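# Lift the stepped lid off the drip pot

## Task

Remove the stepped lid from the drip pot and put it on the table with its knob pointing up, while the pot stays upright.

## Robot and tools

Robot: two arms, left_arm and right_arm. right_arm ends in a right hand and left_arm in a mirror-image left hand. Each hand has an index, middle and ring finger plus a thumb, sixteen motors in all. A two-camera stand is fixed behind the arms, and a loose object may occasionally get a short push from outside.

Scene frame: the origin sits at table-top height, halfway between the arms' nominal bases. +z points up, +x points out over the table, and left_arm is on the +y side; image left and right do not follow these names. Calibrated bases: left_arm (-0.006, +0.374, +0.024) m, quat_wxyz (+1.000, 0, 0, -0.029); right_arm (+0.006, -0.252, +0.041) m, quat_wxyz (+1.000, 0, 0, +0.006).

Hand point axes (right hand): +z runs along the straight fingers toward the tips, +x crosses the palm away from the thumb, and +y comes out of the palm face, which lies at y = -0.062 m. The left hand is mirrored, so its +x points toward the thumb. Straight fingertips end roughly 0.12 m past the hand point. A rigid mast near the wrist on the palm side (x +0.05 to +0.10, z -0.16 to -0.11, out to y = +0.06 m; x sign flipped on the left hand) can collide with objects. Fingertips carry rubber caps. The right elbow sags under load, so command a little higher than you need.

execute_actions(actions, cameras): actions is a list of actions, run in order. Each action has 1 to 15 rows, one row per 1/30 s step. If an action has fewer than 15 rows, its final row is held for the remaining steps. Every row is one flat list of 48 numbers, each in [-1, 1], covering both arms even if only one moves:
1-6: left_arm dx, dy, dz, rx, ry, rz
7-22: left hand motor goals
23-24: left current_limit, speed
25-30: right_arm dx, dy, dz, rx, ry, rz
31-46: right hand motor goals
47-48: right current_limit, speed.
Arm numbers are offsets, not poses. They are measured along the scene frame's axes from that arm's Hand target as it stood when the action began. Every row in an action counts from that same starting point, not from the row before it, so sending the same offset again moves the arm further. A value of 1.0 equals 0.6 m or 180 degrees. rx, ry, rz form one rotation vector, turning about the Hand target's position. A translation longer than 1.0 gets shortened along its direction. Each step, the controller limits the commanded orientation to within 40 degrees of the measured one. Reaching the pose may take more than one action, and the hand often comes to rest short of it. An all-zero action asks for the same target again. If the hand still rests short, send the remaining distance as an offset. To stop pushing against something, set the target back past the hand point. Friction can leave the hand a few cm off target even without contact.

Hand motor goals are absolute angles, each scaled between the hinge's two stops. Order: index_mcp, index_abd, index_pip, index_dip, thumb_cmc, thumb_axl, thumb_mcp, thumb_ipl, middle_mcp, middle_abd, middle_pip, middle_dip, ring_mcp, ring_abd, ring_pip, ring_dip. Brackets give degrees at +1 and -1, then the straight value. Fingers: _mcp curls at the knuckle toward the palm (+128, -18; -0.75); _abd swings sideways away from the thumb (+60, -60; +0.00); _pip (+108, -29; -0.58); _dip (+117, -21; -0.70). Thumb: thumb_cmc brings it from beside the palm round to the front (+120, -20; -0.71); thumb_axl rotates it about its own line (+140, -27; -0.68); thumb_mcp (+109, -69; -0.23); thumb_ipl (+108, -77; -0.17). A zero is a real goal, not a hold. To keep a hand unchanged, send back its hand_goal, hand_current_limit and hand_speed.

current_limit scales linearly from 0 mA at -1 to 550 mA at +1, with a floor of 11 mA. Very low values may not lift a finger. speed gives a set-point rate of (speed + 1) / 2 times 8.5 rad/s. Both start at +0.4 and -0.6 and keep their last written values. A finger presses only while its goal lies beyond the surface it touches; the further beyond, the harder. Gear friction can keep up a grip even after you ease off.

cameras: a list of names, ["all"], or []. If left out, an empty actions list returns all images; otherwise none are returned. An unknown name makes the call invalid. Cameras: cam_head_left, cam_head_right, cam_high, cam_low, cam_left_wrist, cam_right_wrist, all 672x504; the wrist cameras are fisheye.

zoom_image(camera, region): enlarges part of that camera's latest image. region is [x0, y0, x1, y1] in pixels, origin at the top-left, no more than 504 wide or 504 tall. It only works on cameras in the most recent image set.

finished_scene(scene): pass the current scene number, 1 to 2. This ends the scene and cannot be undone. The lid must stay where you put it without the robot holding it.

Results: end_effector_position (m) and end_effector_quat_wxyz in the scene frame, which may be a few cm off. Hand target is the clipped commanded pose that the next offsets count from. Joint positions, velocities ('within noise' means at rest) and torques; torques include gravity, are noisy, and numbers 3 and 4 wrap at ±28 N m. Per hand motor: hand_goal, hand_measured, hand_current_ma (positive pushes toward -1), and hand_state, which reads moving, goal, blocked or overload. Also hand_current_limit and hand_speed.

Avoid: knocking anything off the table or leaving it there; dropping the lid or releasing it while it moves; slams, hard hits or strong pushes, especially on fixed or heavy objects; any contact between the two arms or hands. A motor held at 495 mA or more for 5 s shuts down for 10 s. Long holds, outstretched arms and pushing toward unreachable poses heat motors. MOTOR HOT appears at 85 °C, and at 100 °C the arm drops under an OVER-TEMPERATURE FAULT lasting 30-60 s. Commands sent while an arm is stopped are discarded. Keep the lid level and lower it gently, knob up, on clear table.

Each tool is called after ">>>" as a command line: name --argument value for each argument, lists and objects as JSON in quotes; but a table of rows of numbers goes row by row, as --pt "numbers of a row", without its own name.

## Session

>>> execute_actions --actions '[]'

Scene clock: 0.00 s.
left_arm: end_effector_position=(+0.3575, +0.4629, +0.2877) hand_goal=(-0.754, +0.000, -0.576, -0.696, -0.714, -0.678, -0.226, -0.168, -0.754, +0.000, -0.576, -0.696, -0.754, +0.000, -0.576, -0.696) hand_measured=(-0.754, +0.000, -0.576, -0.696, -0.714, -0.678, -0.226, -0.168, -0.754, +0.000, -0.576, -0.696, -0.754, +0.000, -0.576, -0.696) hand_current_ma=(+0, +0, +0, +0, +0, +0, +0, +0, +0, +0, +0, +0, +0, +0, +0, +0) hand_state=(goal, goal, goal, goal, goal, goal, goal, goal, goal, goal, goal, goal, goal, goal, overload, goal) hand_current_limit=0.40 hand_speed=-0.60 end_effector_quat_wxyz=(+0.167, +0.032, +0.807, +0.566) | right_arm: end_effector_position=(+0.2761, -0.2596, +0.2566) hand_goal=(-0.754, +0.000, -0.576, -0.696, -0.714, -0.678, -0.226, -0.168, -0.754, +0.000, -0.576, -0.696, -0.754, +0.000, -0.576, -0.696) hand_measured=(-0.754, +0.000, -0.576, -0.696, -0.714, -0.678, -0.226, -0.168, -0.754, +0.000, -0.576, -0.696, -0.754, +0.000, -0.576, -0.696) hand_current_ma=(+0, +0, +0, +0, +0, +0, +0, +0, +0, +0, +0, +0, +0, +0, +0, +0) hand_state=(goal, goal, goal, goal, goal, goal, goal, goal, goal, goal, goal, goal, goal, goal, goal, goal) hand_current_limit=0.40 hand_speed=-0.60 end_effector_quat_wxyz=(+0.174, +0.339, +0.810, +0.446)
Joint positions: left_arm=[-0.233 1.4 0.854 -0.914 -1.259 -1.702] | right_arm=[-0.83 0.871 0.462 -1.237 -0.997 -1.635]
Joint velocities: within noise
Joint torques (N m): no reading
Heat: left arm: hottest waist 24 °C; right arm: hottest waist 24 °C.
Hand target: left_arm +0.3623, +0.4614, +0.2936; +0.175, +0.026, +0.807, +0.563 | right_arm +0.2806, -0.2644, +0.2666; +0.186, +0.333, +0.812, +0.441

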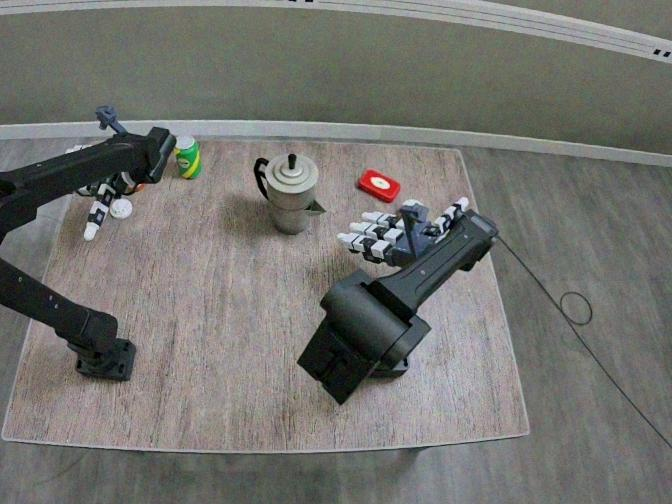

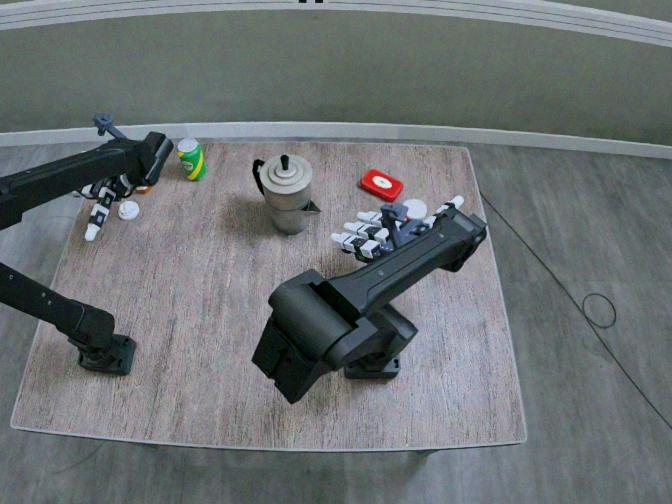

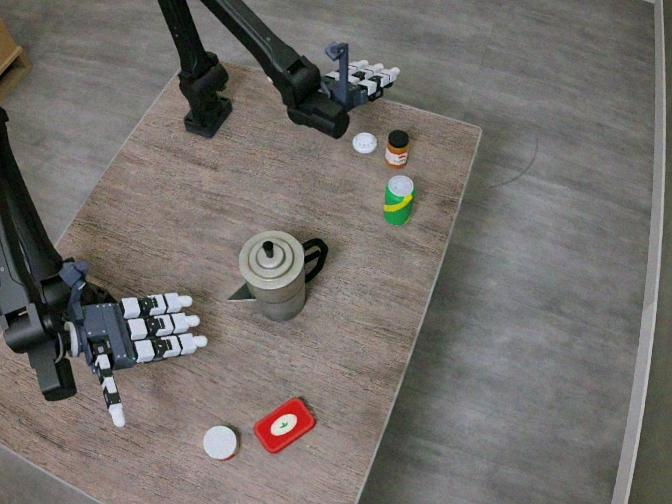

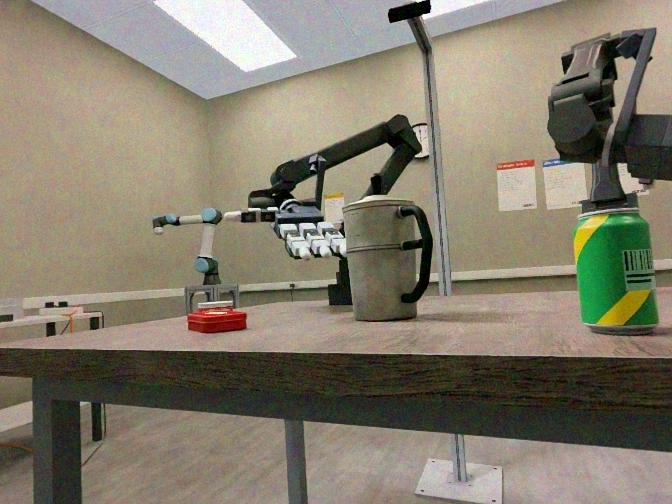

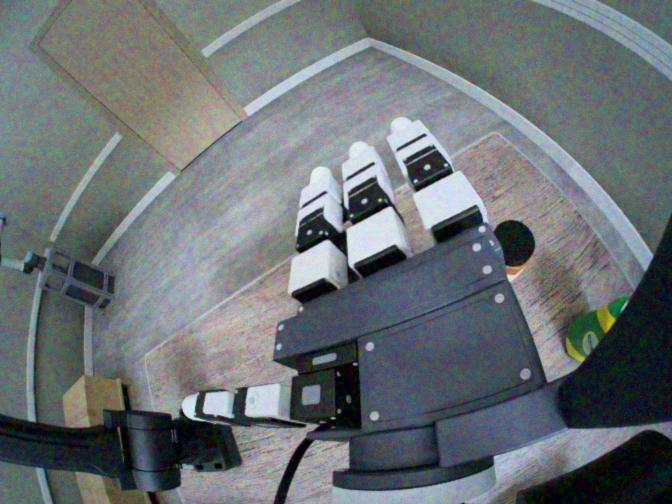

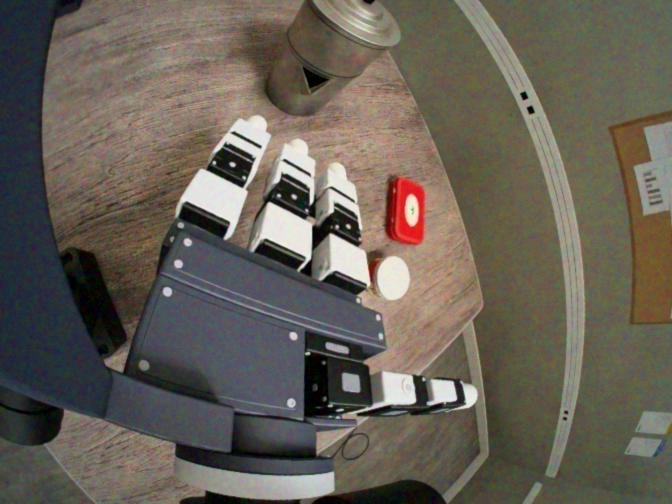

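>>> zoom_image --camera "cam_head_left" --region '[230, 130, 350, 250]'

>>> zoom_image --camera "cam_high" --region '[210, 210, 350, 340]'

>>> zoom_image --camera "cam_low" --region '[260, 150, 460, 350]'

>>> zoom_image --camera "cam_right_wrist" --region '[240, 0, 440, 150]'

Scaled by 4.200 from the camera's 672x504 image, which has a finer 960x720 frame.

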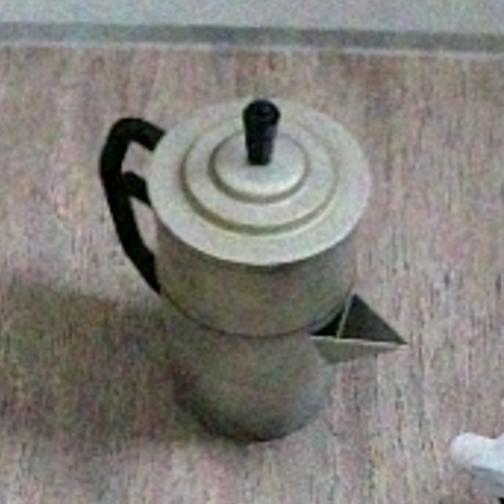

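Scaled by 3.600 from the camera's 672x504 image, which has a finer 960x720 frame.

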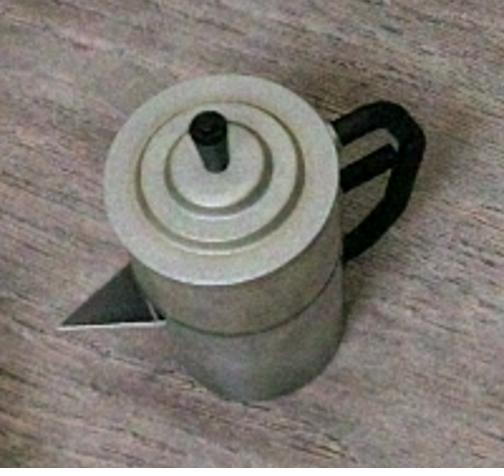

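Scaled by 2.520 from the camera's 672x504 image, which has a finer 960x720 frame.

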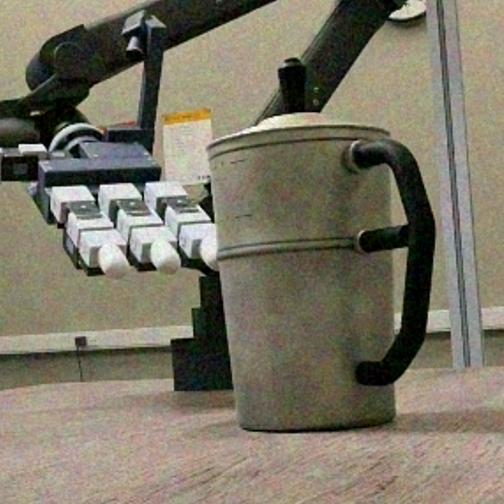

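Scaled by 2.520 from the camera's 672x504 image, which has a finer 960x720 frame.

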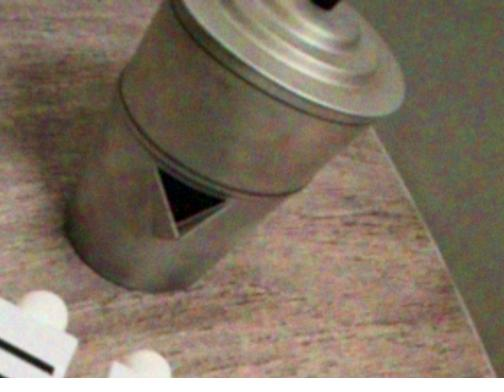

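>>> execute_actions --actions '[[[0,0,0,0,0,0,-0.754,0,-0.576,-0.696,-0.714,-0.678,-0.226,-0.168,-0.754,0,-0.576,-0.696,-0.754,0,-0.576,-0.696,0.4,-0.6,-0.04,0,0.1,0,0,0,-0.754,0,-0.576,-0.696,-0.714,-0.678,-0.226,-0.168,-0.754,0,-0.576,-0.696,-0.754,0,-0.576,-0.696,0.4,-0.6],[0,0,0,0,0,0,-0.754,0,-0.576,-0.696,-0.714,-0.678,-0.226,-0.168,-0.754,0,-0.576,-0.696,-0.754,0,-0.576,-0.696,0.4,-0.6,-0.08,0,0.2,0,0,0,-0.754,0,-0.576,-0.696,-0.714,-0.678,-0.226,-0.168,-0.754,0,-0.576,-0.696,-0.754,0,-0.576,-0.696,0.4,-0.6]],[[0,0,0,0,0,0,-0.754,0,-0.576,-0.696,-0.714,-0.678,-0.226,-0.168,-0.754,0,-0.576,-0.696,-0.754,0,-0.576,-0.696,0.4,-0.6,0,0,0,-0.103,-0.079,0.104,-0.754,0,-0.576,-0.696,-0.714,-0.678,-0.226,-0.168,-0.754,0,-0.576,-0.696,-0.754,0,-0.576,-0.696,0.4,-0.6]]]'

Scene clock: 13.63 s.
left_arm: end_effector_position=(+0.3575, +0.4629, +0.2877) hand_goal=(-0.754, +0.000, -0.576, -0.696, -0.714, -0.678, -0.226, -0.168, -0.754, +0.000, -0.576, -0.696, -0.754, +0.000, -0.576, -0.696) hand_measured=(-0.760, +0.000, -0.576, -0.696, -0.720, -0.678, -0.226, -0.168, -0.760, +0.000, -0.576, -0.696, -0.760, +0.000, -0.576, -0.696) hand_current_ma=(-3, +0, +0, +0, -2, +0, +0, +0, -2, +0, +0, +0, -2, +0, +0, +0) hand_state=(goal, goal, goal, goal, goal, goal, goal, goal, goal, goal, goal, goal, goal, goal, overload, goal) hand_current_limit=0.40 hand_speed=-0.60 end_effector_quat_wxyz=(+0.167, +0.032, +0.807, +0.566) | right_arm: end_effector_position=(+0.2327, -0.2572, +0.3627) hand_goal=(-0.754, +0.000, -0.576, -0.696, -0.714, -0.678, -0.226, -0.168, -0.754, +0.000, -0.576, -0.696, -0.754, +0.000, -0.576, -0.696) hand_measured=(-0.762, +0.000, -0.576, -0.696, -0.722, -0.678, -0.224, -0.168, -0.762, +0.000, -0.576, -0.696, -0.762, +0.000, -0.576, -0.696) hand_current_ma=(-24, +0, -2, +0, -26, +2, +3, +1, -27, +0, -2, +0, -23, +0, -2, +0) hand_state=(goal, goal, goal, goal, goal, goal, goal, goal, goal, goal, goal, goal, goal, goal, goal, goal) hand_current_limit=0.40 hand_speed=-0.60 end_effector_quat_wxyz=(+0.260, +0.227, +0.879, +0.330)
Joint positions: left_arm=[-0.233 1.4 0.854 -0.914 -1.259 -1.702] | right_arm=[-1 0.713 0.744 -1.683 -0.864 -2.092]
Joint torques (N m): left_arm=[-0.97 -8.7 7.16 -0.03 -1.42 0.03] | right_arm=[1.32 -0.09 13.93 -0.44 -0.85 -0.07]
Heat: left arm: hottest waist 24 °C; right arm: hottest waist 24 °C.
Hand target: left_arm +0.3623, +0.4614, +0.2936; +0.175, +0.026, +0.807, +0.563 | right_arm +0.2326, -0.2643, +0.3866; +0.261, +0.107, +0.886, +0.367
Off the commanded pose: left_arm 0.008 m, 1 deg | right_arm 0.025 m, 14 deg.
joint sent to its limit (right arm) — joint 6 (wrist roll), lower limit. The joint targets are off in position and orientation.

>>> execute_actions --actions '[[[0,0,0,0,0,0,-0.754,0,-0.576,-0.696,-0.714,-0.678,-0.226,-0.168,-0.754,0,-0.576,-0.696,-0.754,0,-0.576,-0.696,0.4,-0.6,0,0,0,0.09,0.099,-0.099,-0.754,0,-0.576,-0.696,-0.714,-0.678,-0.226,-0.168,-0.754,0,-0.576,-0.696,-0.754,0,-0.576,-0.696,0.4,-0.6]],[[0,0,0,0,0,0,-0.754,0,-0.576,-0.696,-0.714,-0.678,-0.226,-0.168,-0.754,0,-0.576,-0.696,-0.754,0,-0.576,-0.696,0.4,-0.6,0,0,0,0.09,0.099,-0.099,-0.754,0,-0.576,-0.696,-0.714,-0.678,-0.226,-0.168,-0.754,0,-0.576,-0.696,-0.754,0,-0.576,-0.696,0.4,-0.6]],[[0,0,0,0,0,0,-0.754,0,-0.576,-0.696,-0.714,-0.678,-0.226,-0.168,-0.754,0,-0.576,-0.696,-0.754,0,-0.576,-0.696,0.4,-0.6,0,0,0,0.09,0.099,-0.099,-0.754,0,-0.576,-0.696,-0.714,-0.678,-0.226,-0.168,-0.754,0,-0.576,-0.696,-0.754,0,-0.576,-0.696,0.4,-0.6]],[[0,0,0,0,0,0,-0.754,0,-0.576,-0.696,-0.714,-0.678,-0.226,-0.168,-0.754,0,-0.576,-0.696,-0.754,0,-0.576,-0.696,0.4,-0.6,0,0,0,0.09,0.099,-0.099,-0.754,0,-0.576,-0.696,-0.714,-0.678,-0.226,-0.168,-0.754,0,-0.576,-0.696,-0.754,0,-0.576,-0.696,0.4,-0.6]]]'

Scene clock: 17.47 s.
left_arm: end_effector_position=(+0.3575, +0.4629, +0.2877) hand_goal=(-0.754, +0.000, -0.576, -0.696, -0.714, -0.678, -0.226, -0.168, -0.754, +0.000, -0.576, -0.696, -0.754, +0.000, -0.576, -0.696) hand_measured=(-0.760, +0.000, -0.576, -0.696, -0.720, -0.678, -0.226, -0.168, -0.760, +0.000, -0.576, -0.696, -0.760, +0.000, -0.576, -0.696) hand_current_ma=(-3, +0, +0, +0, -2, +0, +0, +0, -2, +0, +0, +0, -2, +0, +0, +0) hand_state=(goal, goal, goal, goal, goal, goal, goal, goal, goal, goal, goal, goal, goal, goal, overload, goal) hand_current_limit=0.40 hand_speed=-0.60 end_effector_quat_wxyz=(+0.167, +0.032, +0.807, +0.566) | right_arm: end_effector_position=(+0.2301, -0.2648, +0.3562) hand_goal=(-0.754, +0.000, -0.576, -0.696, -0.714, -0.678, -0.226, -0.168, -0.754, +0.000, -0.576, -0.696, -0.754, +0.000, -0.576, -0.696) hand_measured=(-0.756, +0.000, -0.576, -0.696, -0.716, -0.678, -0.224, -0.168, -0.756, +0.000, -0.576, -0.696, -0.756, +0.000, -0.576, -0.696) hand_current_ma=(-3, -1, -2, +0, -4, +2, +5, +1, -3, -1, -2, +0, -3, -1, -2, +0) hand_state=(goal, goal, goal, goal, goal, goal, goal, goal, goal, goal, goal, goal, goal, goal, goal, goal) hand_current_limit=0.40 hand_speed=-0.60 end_effector_quat_wxyz=(-0.197, +0.827, +0.339, +0.404)
Joint positions: left_arm=[-0.233 1.4 0.854 -0.914 -1.259 -1.702] | right_arm=[-0.55 0.497 0.878 -1.703 -0.908 0.375]
Joint torques (N m): left_arm=[-0.97 -8.94 7.12 -0.13 -1.42 0.03] | right_arm=[2.49 2.37 14.05 0.38 -0.74 0.11]
Heat: left arm: hottest waist 24 °C; right arm: hottest waist 24 °C.
Hand target: left_arm +0.3623, +0.4614, +0.2936; +0.175, +0.026, +0.807, +0.563 | right_arm +0.2326, -0.2645, +0.3865; -0.186, +0.821, +0.351, +0.409
Off the commanded pose: left_arm 0.008 m, 1 deg | right_arm 0.031 m, 2 deg.
joint sent to its limit (right arm) — joint 4 (wrist pitch), lower limit. The joint targets still meet the commanded pose.

>>> execute_actions --actions '[[[0,0,0,0,0,0,-0.754,0,-0.576,-0.696,-0.714,-0.678,-0.226,-0.168,-0.754,0,-0.576,-0.696,-0.754,0,-0.576,-0.696,0.4,-0.6,0.073,0.104,0.028,0.0482,0.1734,-0.0569,-0.959,0,-0.066,0.971,0.457,-0.678,0.337,-0.005,-0.97,0,-0.97,-0.97,-0.97,0,-0.97,-0.97,0.4,-0.6]],[[0,0,0,0,0,0,-0.754,0,-0.576,-0.696,-0.714,-0.678,-0.226,-0.168,-0.754,0,-0.576,-0.696,-0.754,0,-0.576,-0.696,0.4,-0.6,0.073,0.104,0.028,0.0482,0.1734,-0.0569,-0.959,0,-0.066,0.971,0.457,-0.678,0.337,-0.005,-0.97,0,-0.97,-0.97,-0.97,0,-0.97,-0.97,0.4,-0.6]],[[0,0,0,0,0,0,-0.754,0,-0.576,-0.696,-0.714,-0.678,-0.226,-0.168,-0.754,0,-0.576,-0.696,-0.754,0,-0.576,-0.696,0.4,-0.6,0,0,0,0,0,0,-0.959,0,-0.066,0.971,0.457,-0.678,0.337,-0.005,-0.97,0,-0.97,-0.97,-0.97,0,-0.97,-0.97,0.4,-0.6]]]' --cameras '["all"]'

Scene clock: 25.53 s.
left_arm: end_effector_position=(+0.3575, +0.4629, +0.2877) hand_goal=(-0.754, +0.000, -0.576, -0.696, -0.714, -0.678, -0.226, -0.168, -0.754, +0.000, -0.576, -0.696, -0.754, +0.000, -0.576, -0.696) hand_measured=(-0.760, +0.000, -0.576, -0.696, -0.720, -0.678, -0.226, -0.168, -0.760, +0.000, -0.576, -0.696, -0.760, +0.000, -0.576, -0.696) hand_current_ma=(-3, +0, +0, +0, -2, +0, +0, +0, -2, +0, +0, +0, -2, +0, +0, +0) hand_state=(goal, goal, goal, goal, goal, goal, goal, goal, goal, goal, goal, goal, goal, goal, overload, goal) hand_current_limit=0.40 hand_speed=-0.60 end_effector_quat_wxyz=(+0.167, +0.032, +0.807, +0.566) | right_arm: end_effector_position=(+0.3156, -0.1449, +0.3927) hand_goal=(-0.960, +0.000, -0.066, +0.970, +0.456, -0.678, +0.336, -0.006, -0.970, +0.000, -0.970, -0.970, -0.970, +0.000, -0.970, -0.970) hand_measured=(-0.952, -0.002, -0.068, +0.966, +0.454, -0.678, +0.334, -0.008, -0.960, -0.002, -0.964, -0.966, -0.962, -0.002, -0.964, -0.966) hand_current_ma=(+28, -5, -2, -10, -3, +2, -9, -9, +35, -5, +17, +9, +29, -6, +18, +10) hand_state=(goal, goal, goal, goal, goal, goal, goal, goal, goal, goal, goal, goal, goal, goal, goal, goal) hand_current_limit=0.40 hand_speed=-0.60 end_effector_quat_wxyz=(-0.379, +0.925, -0.021, -0.010)
Joint positions: left_arm=[-0.233 1.4 0.854 -0.914 -1.259 -1.702] | right_arm=[0.123 1.235 1.492 -1.699 -0.769 1.804]
Joint torques (N m): left_arm=[-1.08 -8.29 7.19 -0.09 -1.42 0.04] | right_arm=[2.49 -9.29 13.97 -0.06 -0.67 0.19]
Heat: left arm: hottest waist 24 °C; right arm: hottest waist 24 °C.
Hand target: left_arm +0.3623, +0.4614, +0.2936; +0.175, +0.026, +0.807, +0.563 | right_arm +0.3201, -0.1396, +0.4203; -0.383, +0.924, -0.001, +0.000
Off the commanded pose: left_arm 0.008 m, 1 deg | right_arm 0.028 m, 3 deg.
joint sent to its limit (right arm) — joint 4 (wrist pitch), lower limit. The joint targets still meet the commanded pose.

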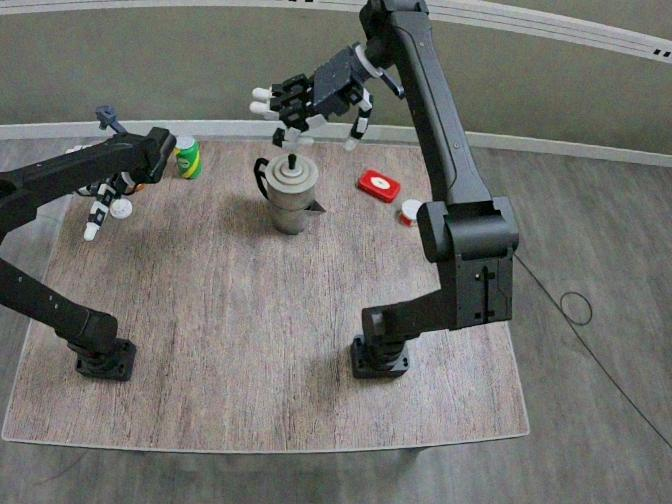

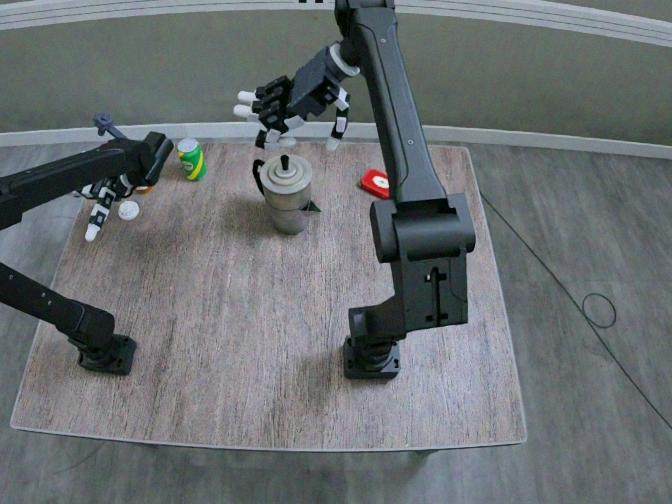

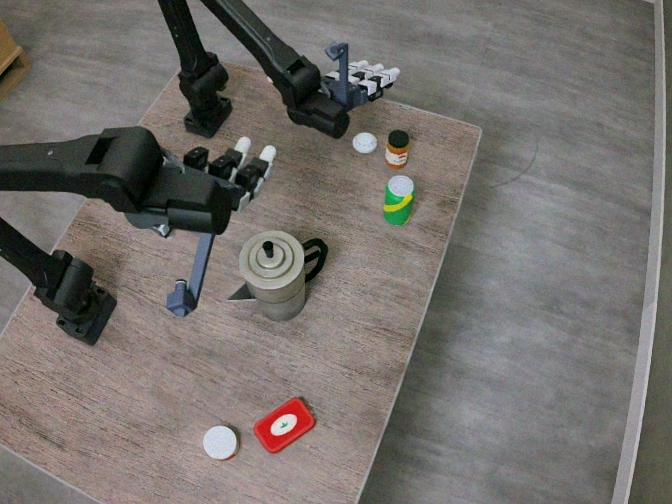

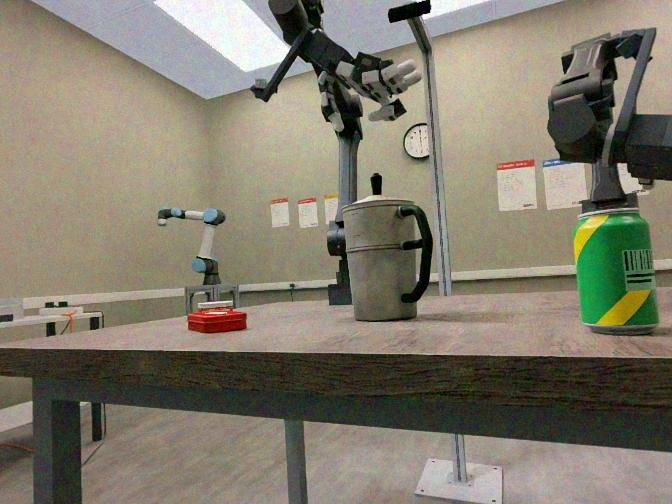

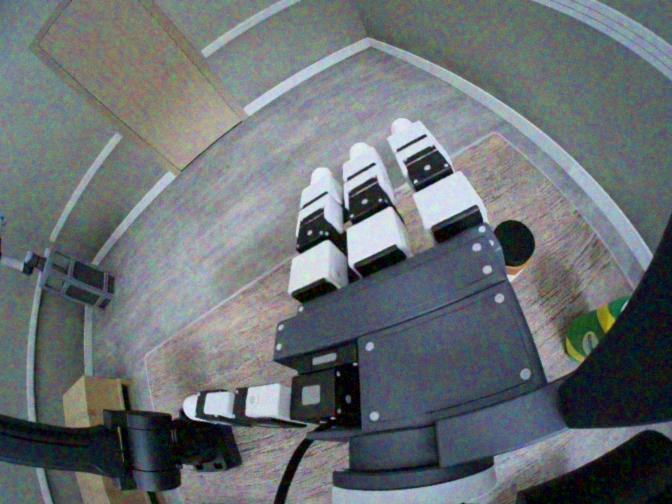

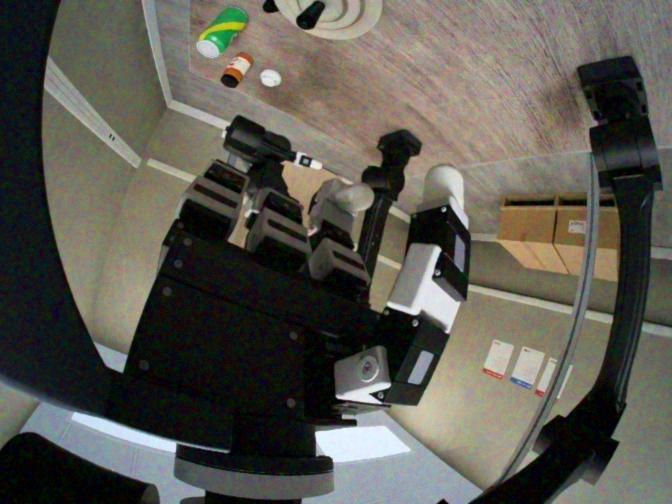

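>>> zoom_image --camera "cam_head_left" --region '[230, 60, 400, 240]'

>>> zoom_image --camera "cam_low" --region '[300, 40, 460, 220]'

>>> zoom_image --camera "cam_high" --region '[120, 110, 340, 330]'

Scaled by 2.800 from the camera's 672x504 image, which has a finer 960x720 frame.

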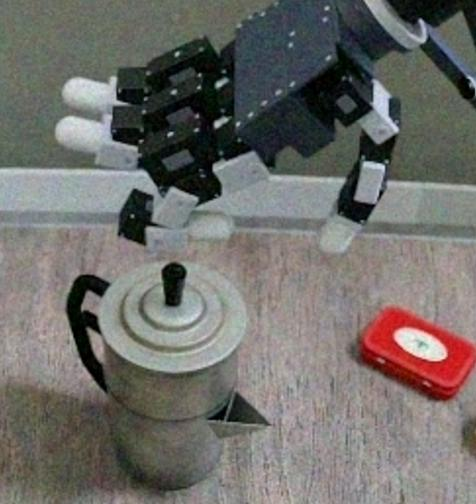

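Scaled by 2.800 from the camera's 672x504 image, which has a finer 960x720 frame.

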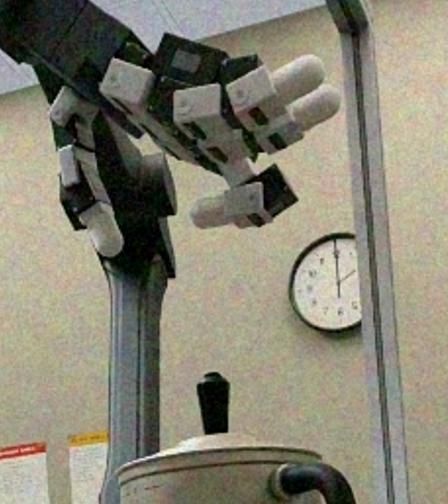

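Scaled by 2.291 from the camera's 672x504 image, which has a finer 960x720 frame.

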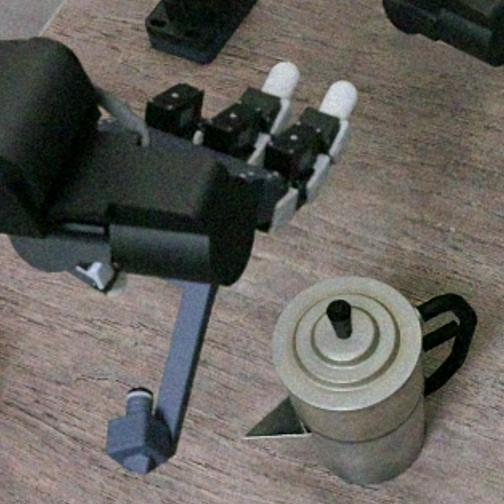

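>>> execute_actions --actions '[[[0,0,0,0,0,0,-0.754,0,-0.576,-0.696,-0.714,-0.678,-0.226,-0.168,-0.754,0,-0.576,-0.696,-0.754,0,-0.576,-0.696,0.4,-0.6,0.054,0.058,-0.02,0,0,0,-0.959,0,-0.066,0.971,0.457,-0.678,0.337,-0.005,-0.97,0,-0.97,-0.97,-0.97,0,-0.97,-0.97,0.4,-0.6],[0,0,0,0,0,0,-0.754,0,-0.576,-0.696,-0.714,-0.678,-0.226,-0.168,-0.754,0,-0.576,-0.696,-0.754,0,-0.576,-0.696,0.4,-0.6,0.108,0.116,-0.07,0,0,0,-0.959,0,-0.066,0.971,0.457,-0.678,0.337,-0.005,-0.97,0,-0.97,-0.97,-0.97,0,-0.97,-0.97,0.4,-0.6]],[[0,0,0,0,0,0,-0.754,0,-0.576,-0.696,-0.714,-0.678,-0.226,-0.168,-0.754,0,-0.576,-0.696,-0.754,0,-0.576,-0.696,0.4,-0.6,0,0,-0.072,0,0,0,-0.959,0,-0.066,0.971,0.457,-0.678,0.337,-0.005,-0.97,0,-0.97,-0.97,-0.97,0,-0.97,-0.97,0.4,-0.6]]]' --cameras '["cam_head_left","cam_head_right","cam_high","cam_low","cam_right_wrist"]'

Scene clock: 32.03 s.
left_arm: end_effector_position=(+0.3575, +0.4629, +0.2877) hand_goal=(-0.754, +0.000, -0.576, -0.696, -0.714, -0.678, -0.226, -0.168, -0.754, +0.000, -0.576, -0.696, -0.754, +0.000, -0.576, -0.696) hand_measured=(-0.760, +0.000, -0.576, -0.696, -0.720, -0.678, -0.226, -0.168, -0.760, +0.000, -0.576, -0.696, -0.760, +0.000, -0.576, -0.696) hand_current_ma=(-3, +0, +0, +0, -2, +0, +0, +0, -2, +0, +0, +0, -2, +0, +0, +0) hand_state=(goal, goal, goal, goal, goal, goal, goal, goal, goal, goal, goal, goal, goal, goal, overload, goal) hand_current_limit=0.40 hand_speed=-0.60 end_effector_quat_wxyz=(+0.167, +0.032, +0.807, +0.566) | right_arm: end_effector_position=(+0.3860, -0.0707, +0.3328) hand_goal=(-0.960, +0.000, -0.066, +0.970, +0.456, -0.678, +0.336, -0.006, -0.970, +0.000, -0.970, -0.970, -0.970, +0.000, -0.970, -0.970) hand_measured=(-0.952, -0.002, -0.068, +0.966, +0.456, -0.678, +0.334, -0.008, -0.960, -0.002, -0.964, -0.966, -0.962, -0.002, -0.964, -0.966) hand_current_ma=(+28, -5, -2, -9, -1, +2, -7, -9, +35, -5, +17, +9, +29, -6, +18, +10) hand_state=(goal, goal, goal, goal, goal, goal, goal, goal, goal, goal, goal, goal, goal, goal, goal, goal) hand_current_limit=0.40 hand_speed=-0.60 end_effector_quat_wxyz=(-0.381, +0.924, +0.000, -0.006)
Joint positions: left_arm=[-0.233 1.4 0.854 -0.914 -1.259 -1.702] | right_arm=[0.276 1.396 1.477 -1.391 -0.747 1.962]
Joint torques (N m): left_arm=[-0.97 -7.77 7.06 -0.1 -1.42 0.02] | right_arm=[1.38 -12.75 8.77 1.02 -0.65 0.17]
Heat: left arm: hottest waist 24 °C; right arm: hottest waist 24 °C.
Hand target: left_arm +0.3623, +0.4614, +0.2936; +0.175, +0.026, +0.807, +0.563 | right_arm +0.3849, -0.0699, +0.3350; -0.383, +0.924, -0.001, +0.000
Off the commanded pose: left_arm 0.008 m, 1 deg | right_arm 0.003 m, 1 deg.
Images, in order (width x height): cam_head_left 672x504, cam_head_right 672x504, cam_high 672x504, cam_low 672x504, cam_right_wrist 672x504.

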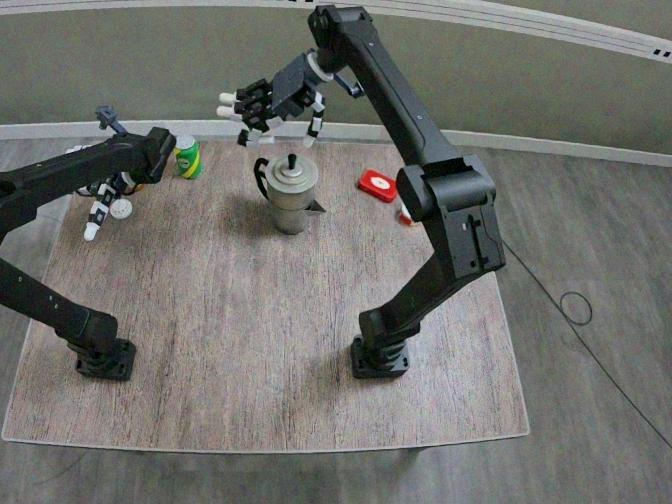

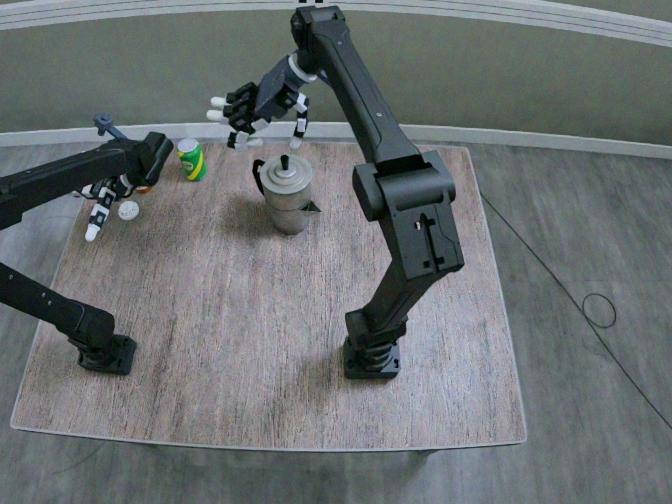

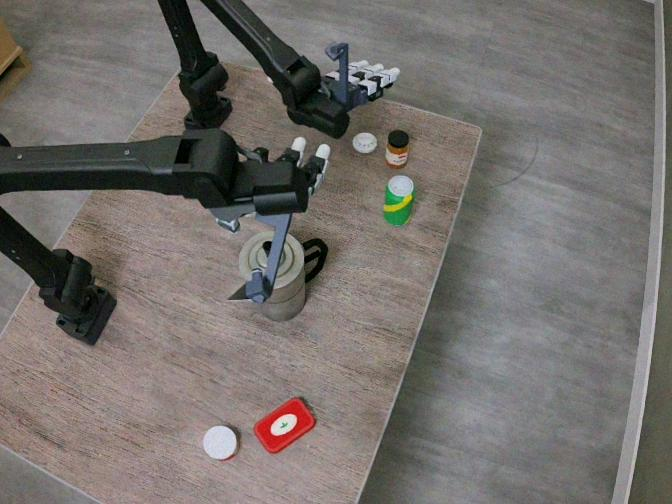

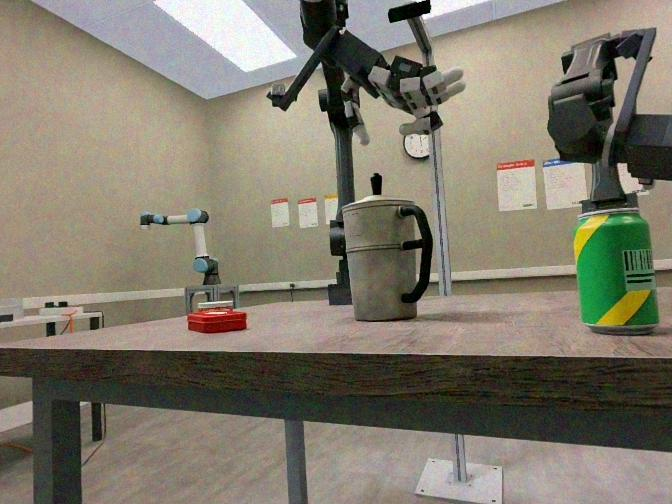

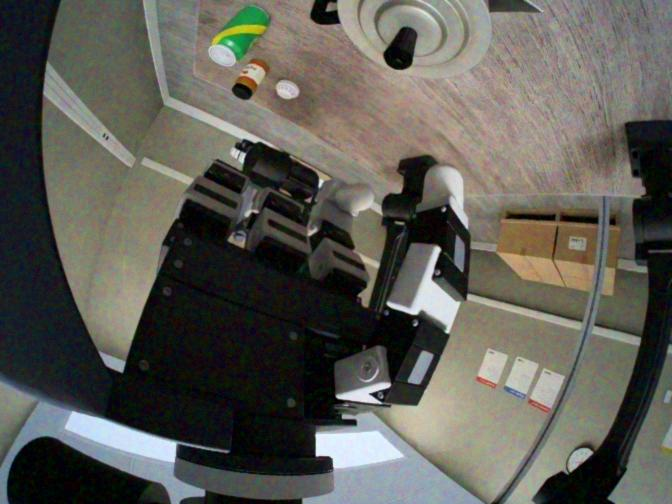

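>>> zoom_image --camera "cam_head_left" --region '[210, 80, 350, 220]'

>>> zoom_image --camera "cam_low" --region '[320, 50, 480, 220]'

>>> zoom_image --camera "cam_right_wrist" --region '[280, 0, 520, 240]'

>>> zoom_image --camera "cam_head_right" --region '[200, 80, 340, 220]'

Scaled by 3.600 from the camera's 672x504 image, which has a finer 960x720 frame.

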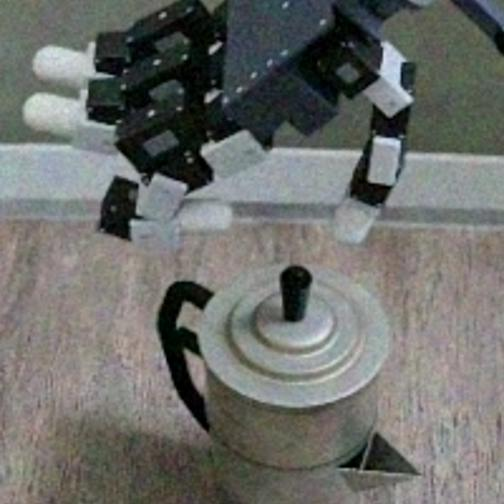

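Scaled by 2.965 from the camera's 672x504 image, which has a finer 960x720 frame.

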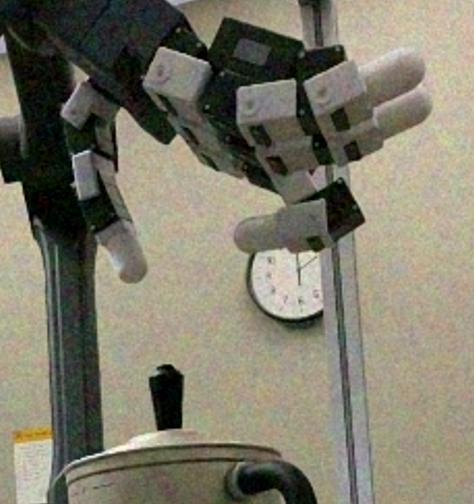

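Scaled by 2.100 from the camera's 672x504 image, which has a finer 960x720 frame.

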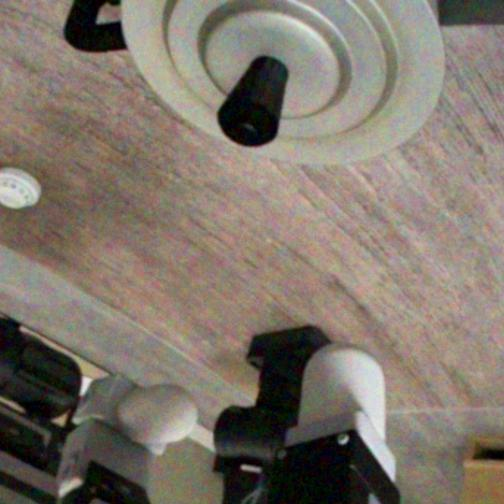

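Scaled by 3.600 from the camera's 672x504 image, which has a finer 960x720 frame.

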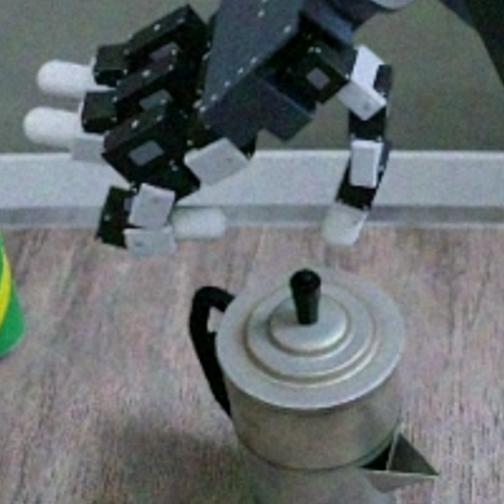

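>>> execute_actions --actions '[[[0,0,0,0,0,0,-0.754,0,-0.576,-0.696,-0.714,-0.678,-0.226,-0.168,-0.754,0,-0.576,-0.696,-0.754,0,-0.576,-0.696,0.4,-0.6,0,-0.008,-0.036,0,0,0,-0.959,0,-0.066,0.971,0.457,-0.678,0.337,-0.005,-0.97,0,-0.97,-0.97,-0.97,0,-0.97,-0.97,0.4,-0.6],[0,0,0,0,0,0,-0.754,0,-0.576,-0.696,-0.714,-0.678,-0.226,-0.168,-0.754,0,-0.576,-0.696,-0.754,0,-0.576,-0.696,0.4,-0.6,0,-0.015,-0.072,0,0,0,-0.959,0,-0.066,0.971,0.457,-0.678,0.337,-0.005,-0.97,0,-0.97,-0.97,-0.97,0,-0.97,-0.97,0.4,-0.6]]]' --cameras '["cam_head_left","cam_head_right","cam_high","cam_low","cam_right_wrist"]'

>>> zoom_image --camera "cam_head_left" --region '[210, 80, 350, 220]'

>>> zoom_image --camera "cam_low" --region '[320, 50, 480, 220]'

>>> zoom_image --camera "cam_right_wrist" --region '[280, 0, 520, 240]'

>>> zoom_image --camera "cam_head_right" --region '[200, 80, 340, 220]'

Scene clock: 38.43 s.
left_arm: end_effector_position=(+0.3575, +0.4629, +0.2877) hand_goal=(-0.754, +0.000, -0.576, -0.696, -0.714, -0.678, -0.226, -0.168, -0.754, +0.000, -0.576, -0.696, -0.754, +0.000, -0.576, -0.696) hand_measured=(-0.760, +0.000, -0.576, -0.696, -0.720, -0.678, -0.226, -0.168, -0.760, +0.000, -0.576, -0.696, -0.760, +0.000, -0.576, -0.696) hand_current_ma=(-3, +0, +0, +0, -2, +0, +0, +0, -2, +0, +0, +0, -2, +0, +0, +0) hand_state=(goal, goal, goal, goal, goal, goal, goal, goal, goal, goal, goal, goal, goal, goal, overload, goal) hand_current_limit=0.40 hand_speed=-0.60 end_effector_quat_wxyz=(+0.167, +0.032, +0.807, +0.566) | right_arm: end_effector_position=(+0.3801, -0.0743, +0.2904) hand_goal=(-0.960, +0.000, -0.066, +0.970, +0.456, -0.678, +0.336, -0.006, -0.970, +0.000, -0.970, -0.970, -0.970, +0.000, -0.970, -0.970) hand_measured=(-0.952, -0.002, -0.068, +0.966, +0.456, -0.678, +0.334, -0.008, -0.960, -0.002, -0.964, -0.966, -0.962, -0.002, -0.964, -0.966) hand_current_ma=(+28, -5, -2, -9, -1, +2, -7, -9, +35, -5, +17, +9, +29, -6, +18, +10) hand_state=(goal, goal, goal, goal, goal, goal, goal, goal, goal, goal, goal, goal, goal, goal, goal, goal) hand_current_limit=0.40 hand_speed=-0.60 end_effector_quat_wxyz=(-0.380, +0.925, -0.002, -0.012)
Joint positions: left_arm=[-0.233 1.4 0.854 -0.914 -1.259 -1.702] | right_arm=[0.271 1.385 1.355 -1.297 -0.748 1.954]
Joint torques (N m): left_arm=[-1.2 -8.29 7.19 -0.18 -1.42 0.03] | right_arm=[-0.09 -12.34 9.02 0.98 -0.82 0.01]
Heat: left arm: hottest waist 24 °C; right arm: hottest waist 24 °C.
Hand target: left_arm +0.3623, +0.4614, +0.2936; +0.175, +0.026, +0.807, +0.563 | right_arm +0.3849, -0.0789, +0.2919; -0.383, +0.924, -0.001, +0.000
Off the commanded pose: left_arm 0.008 m, 1 deg | right_arm 0.007 m, 1 deg.
Images, in order (width x height): cam_head_left 672x504, cam_head_right 672x504, cam_high 672x504, cam_low 672x504, cam_right_wrist 672x504.

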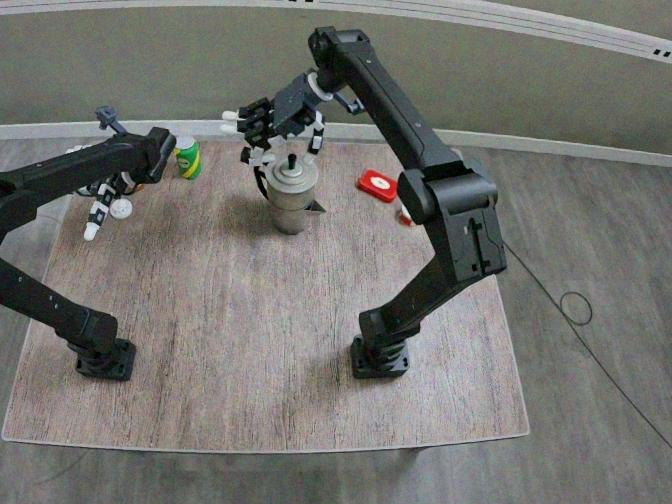

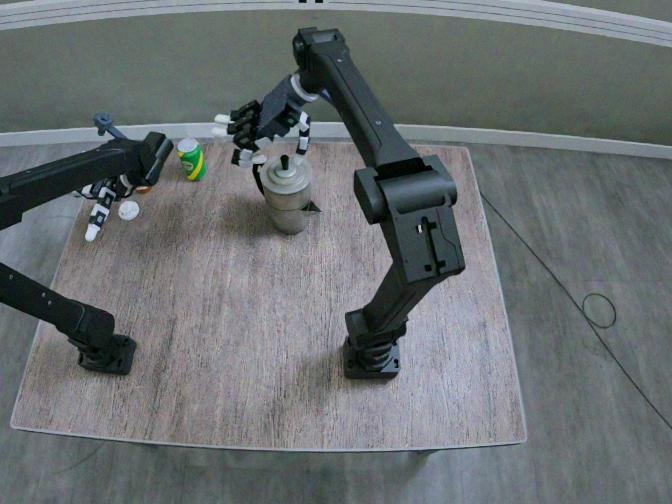

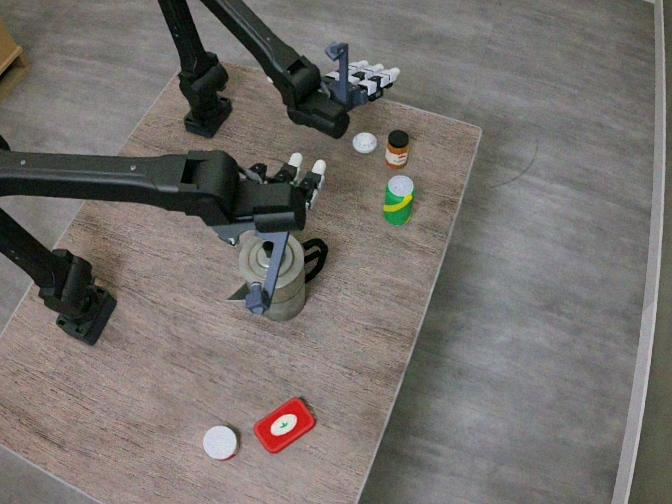

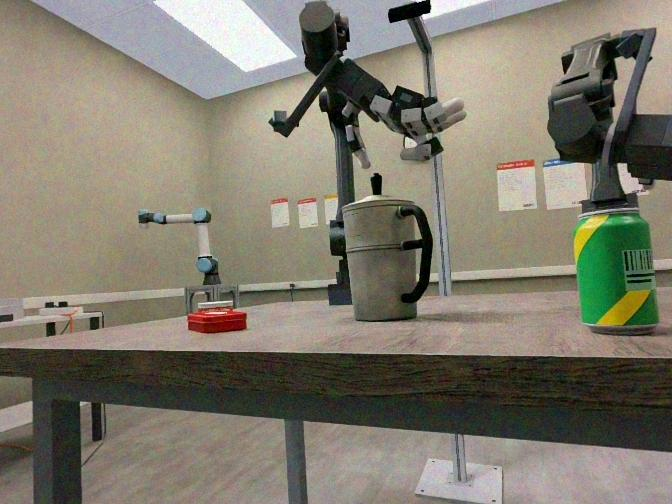

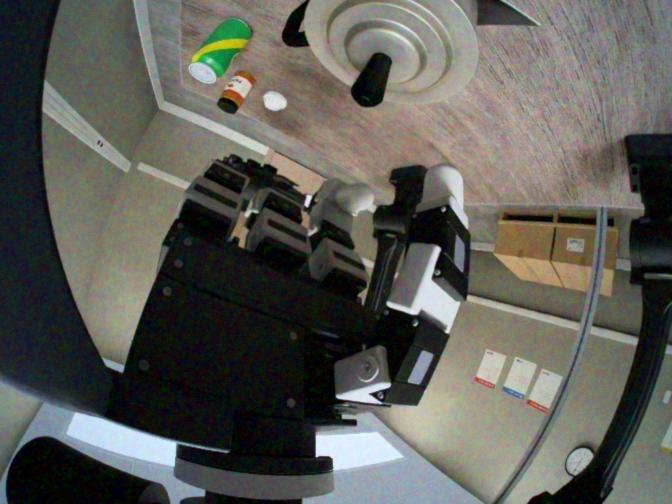

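Scaled by 3.600 from the camera's 672x504 image, which has a finer 960x720 frame.

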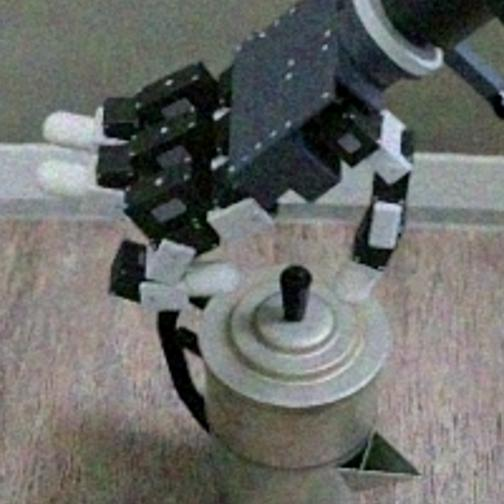

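Scaled by 2.965 from the camera's 672x504 image, which has a finer 960x720 frame.

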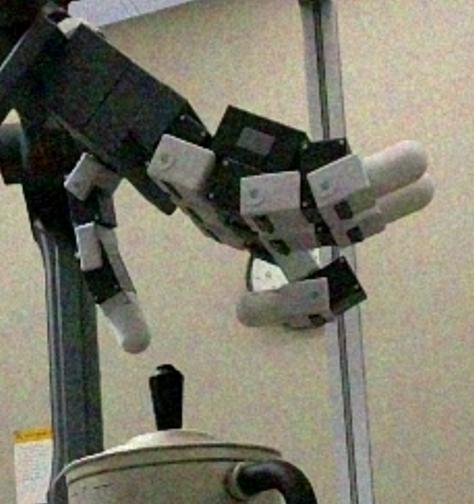

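Scaled by 2.100 from the camera's 672x504 image, which has a finer 960x720 frame.

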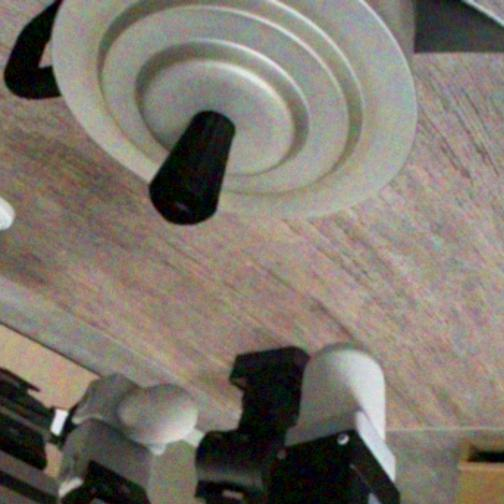

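Scaled by 3.600 from the camera's 672x504 image, which has a finer 960x720 frame.

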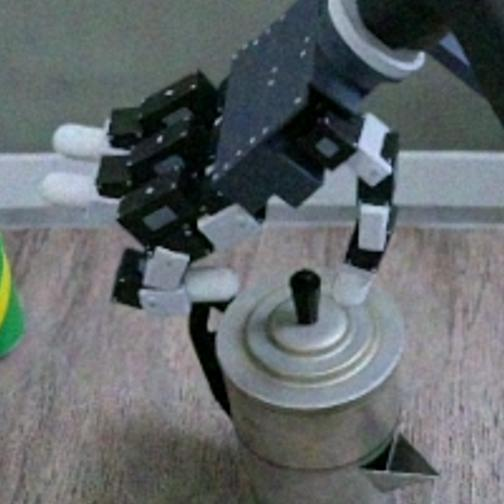

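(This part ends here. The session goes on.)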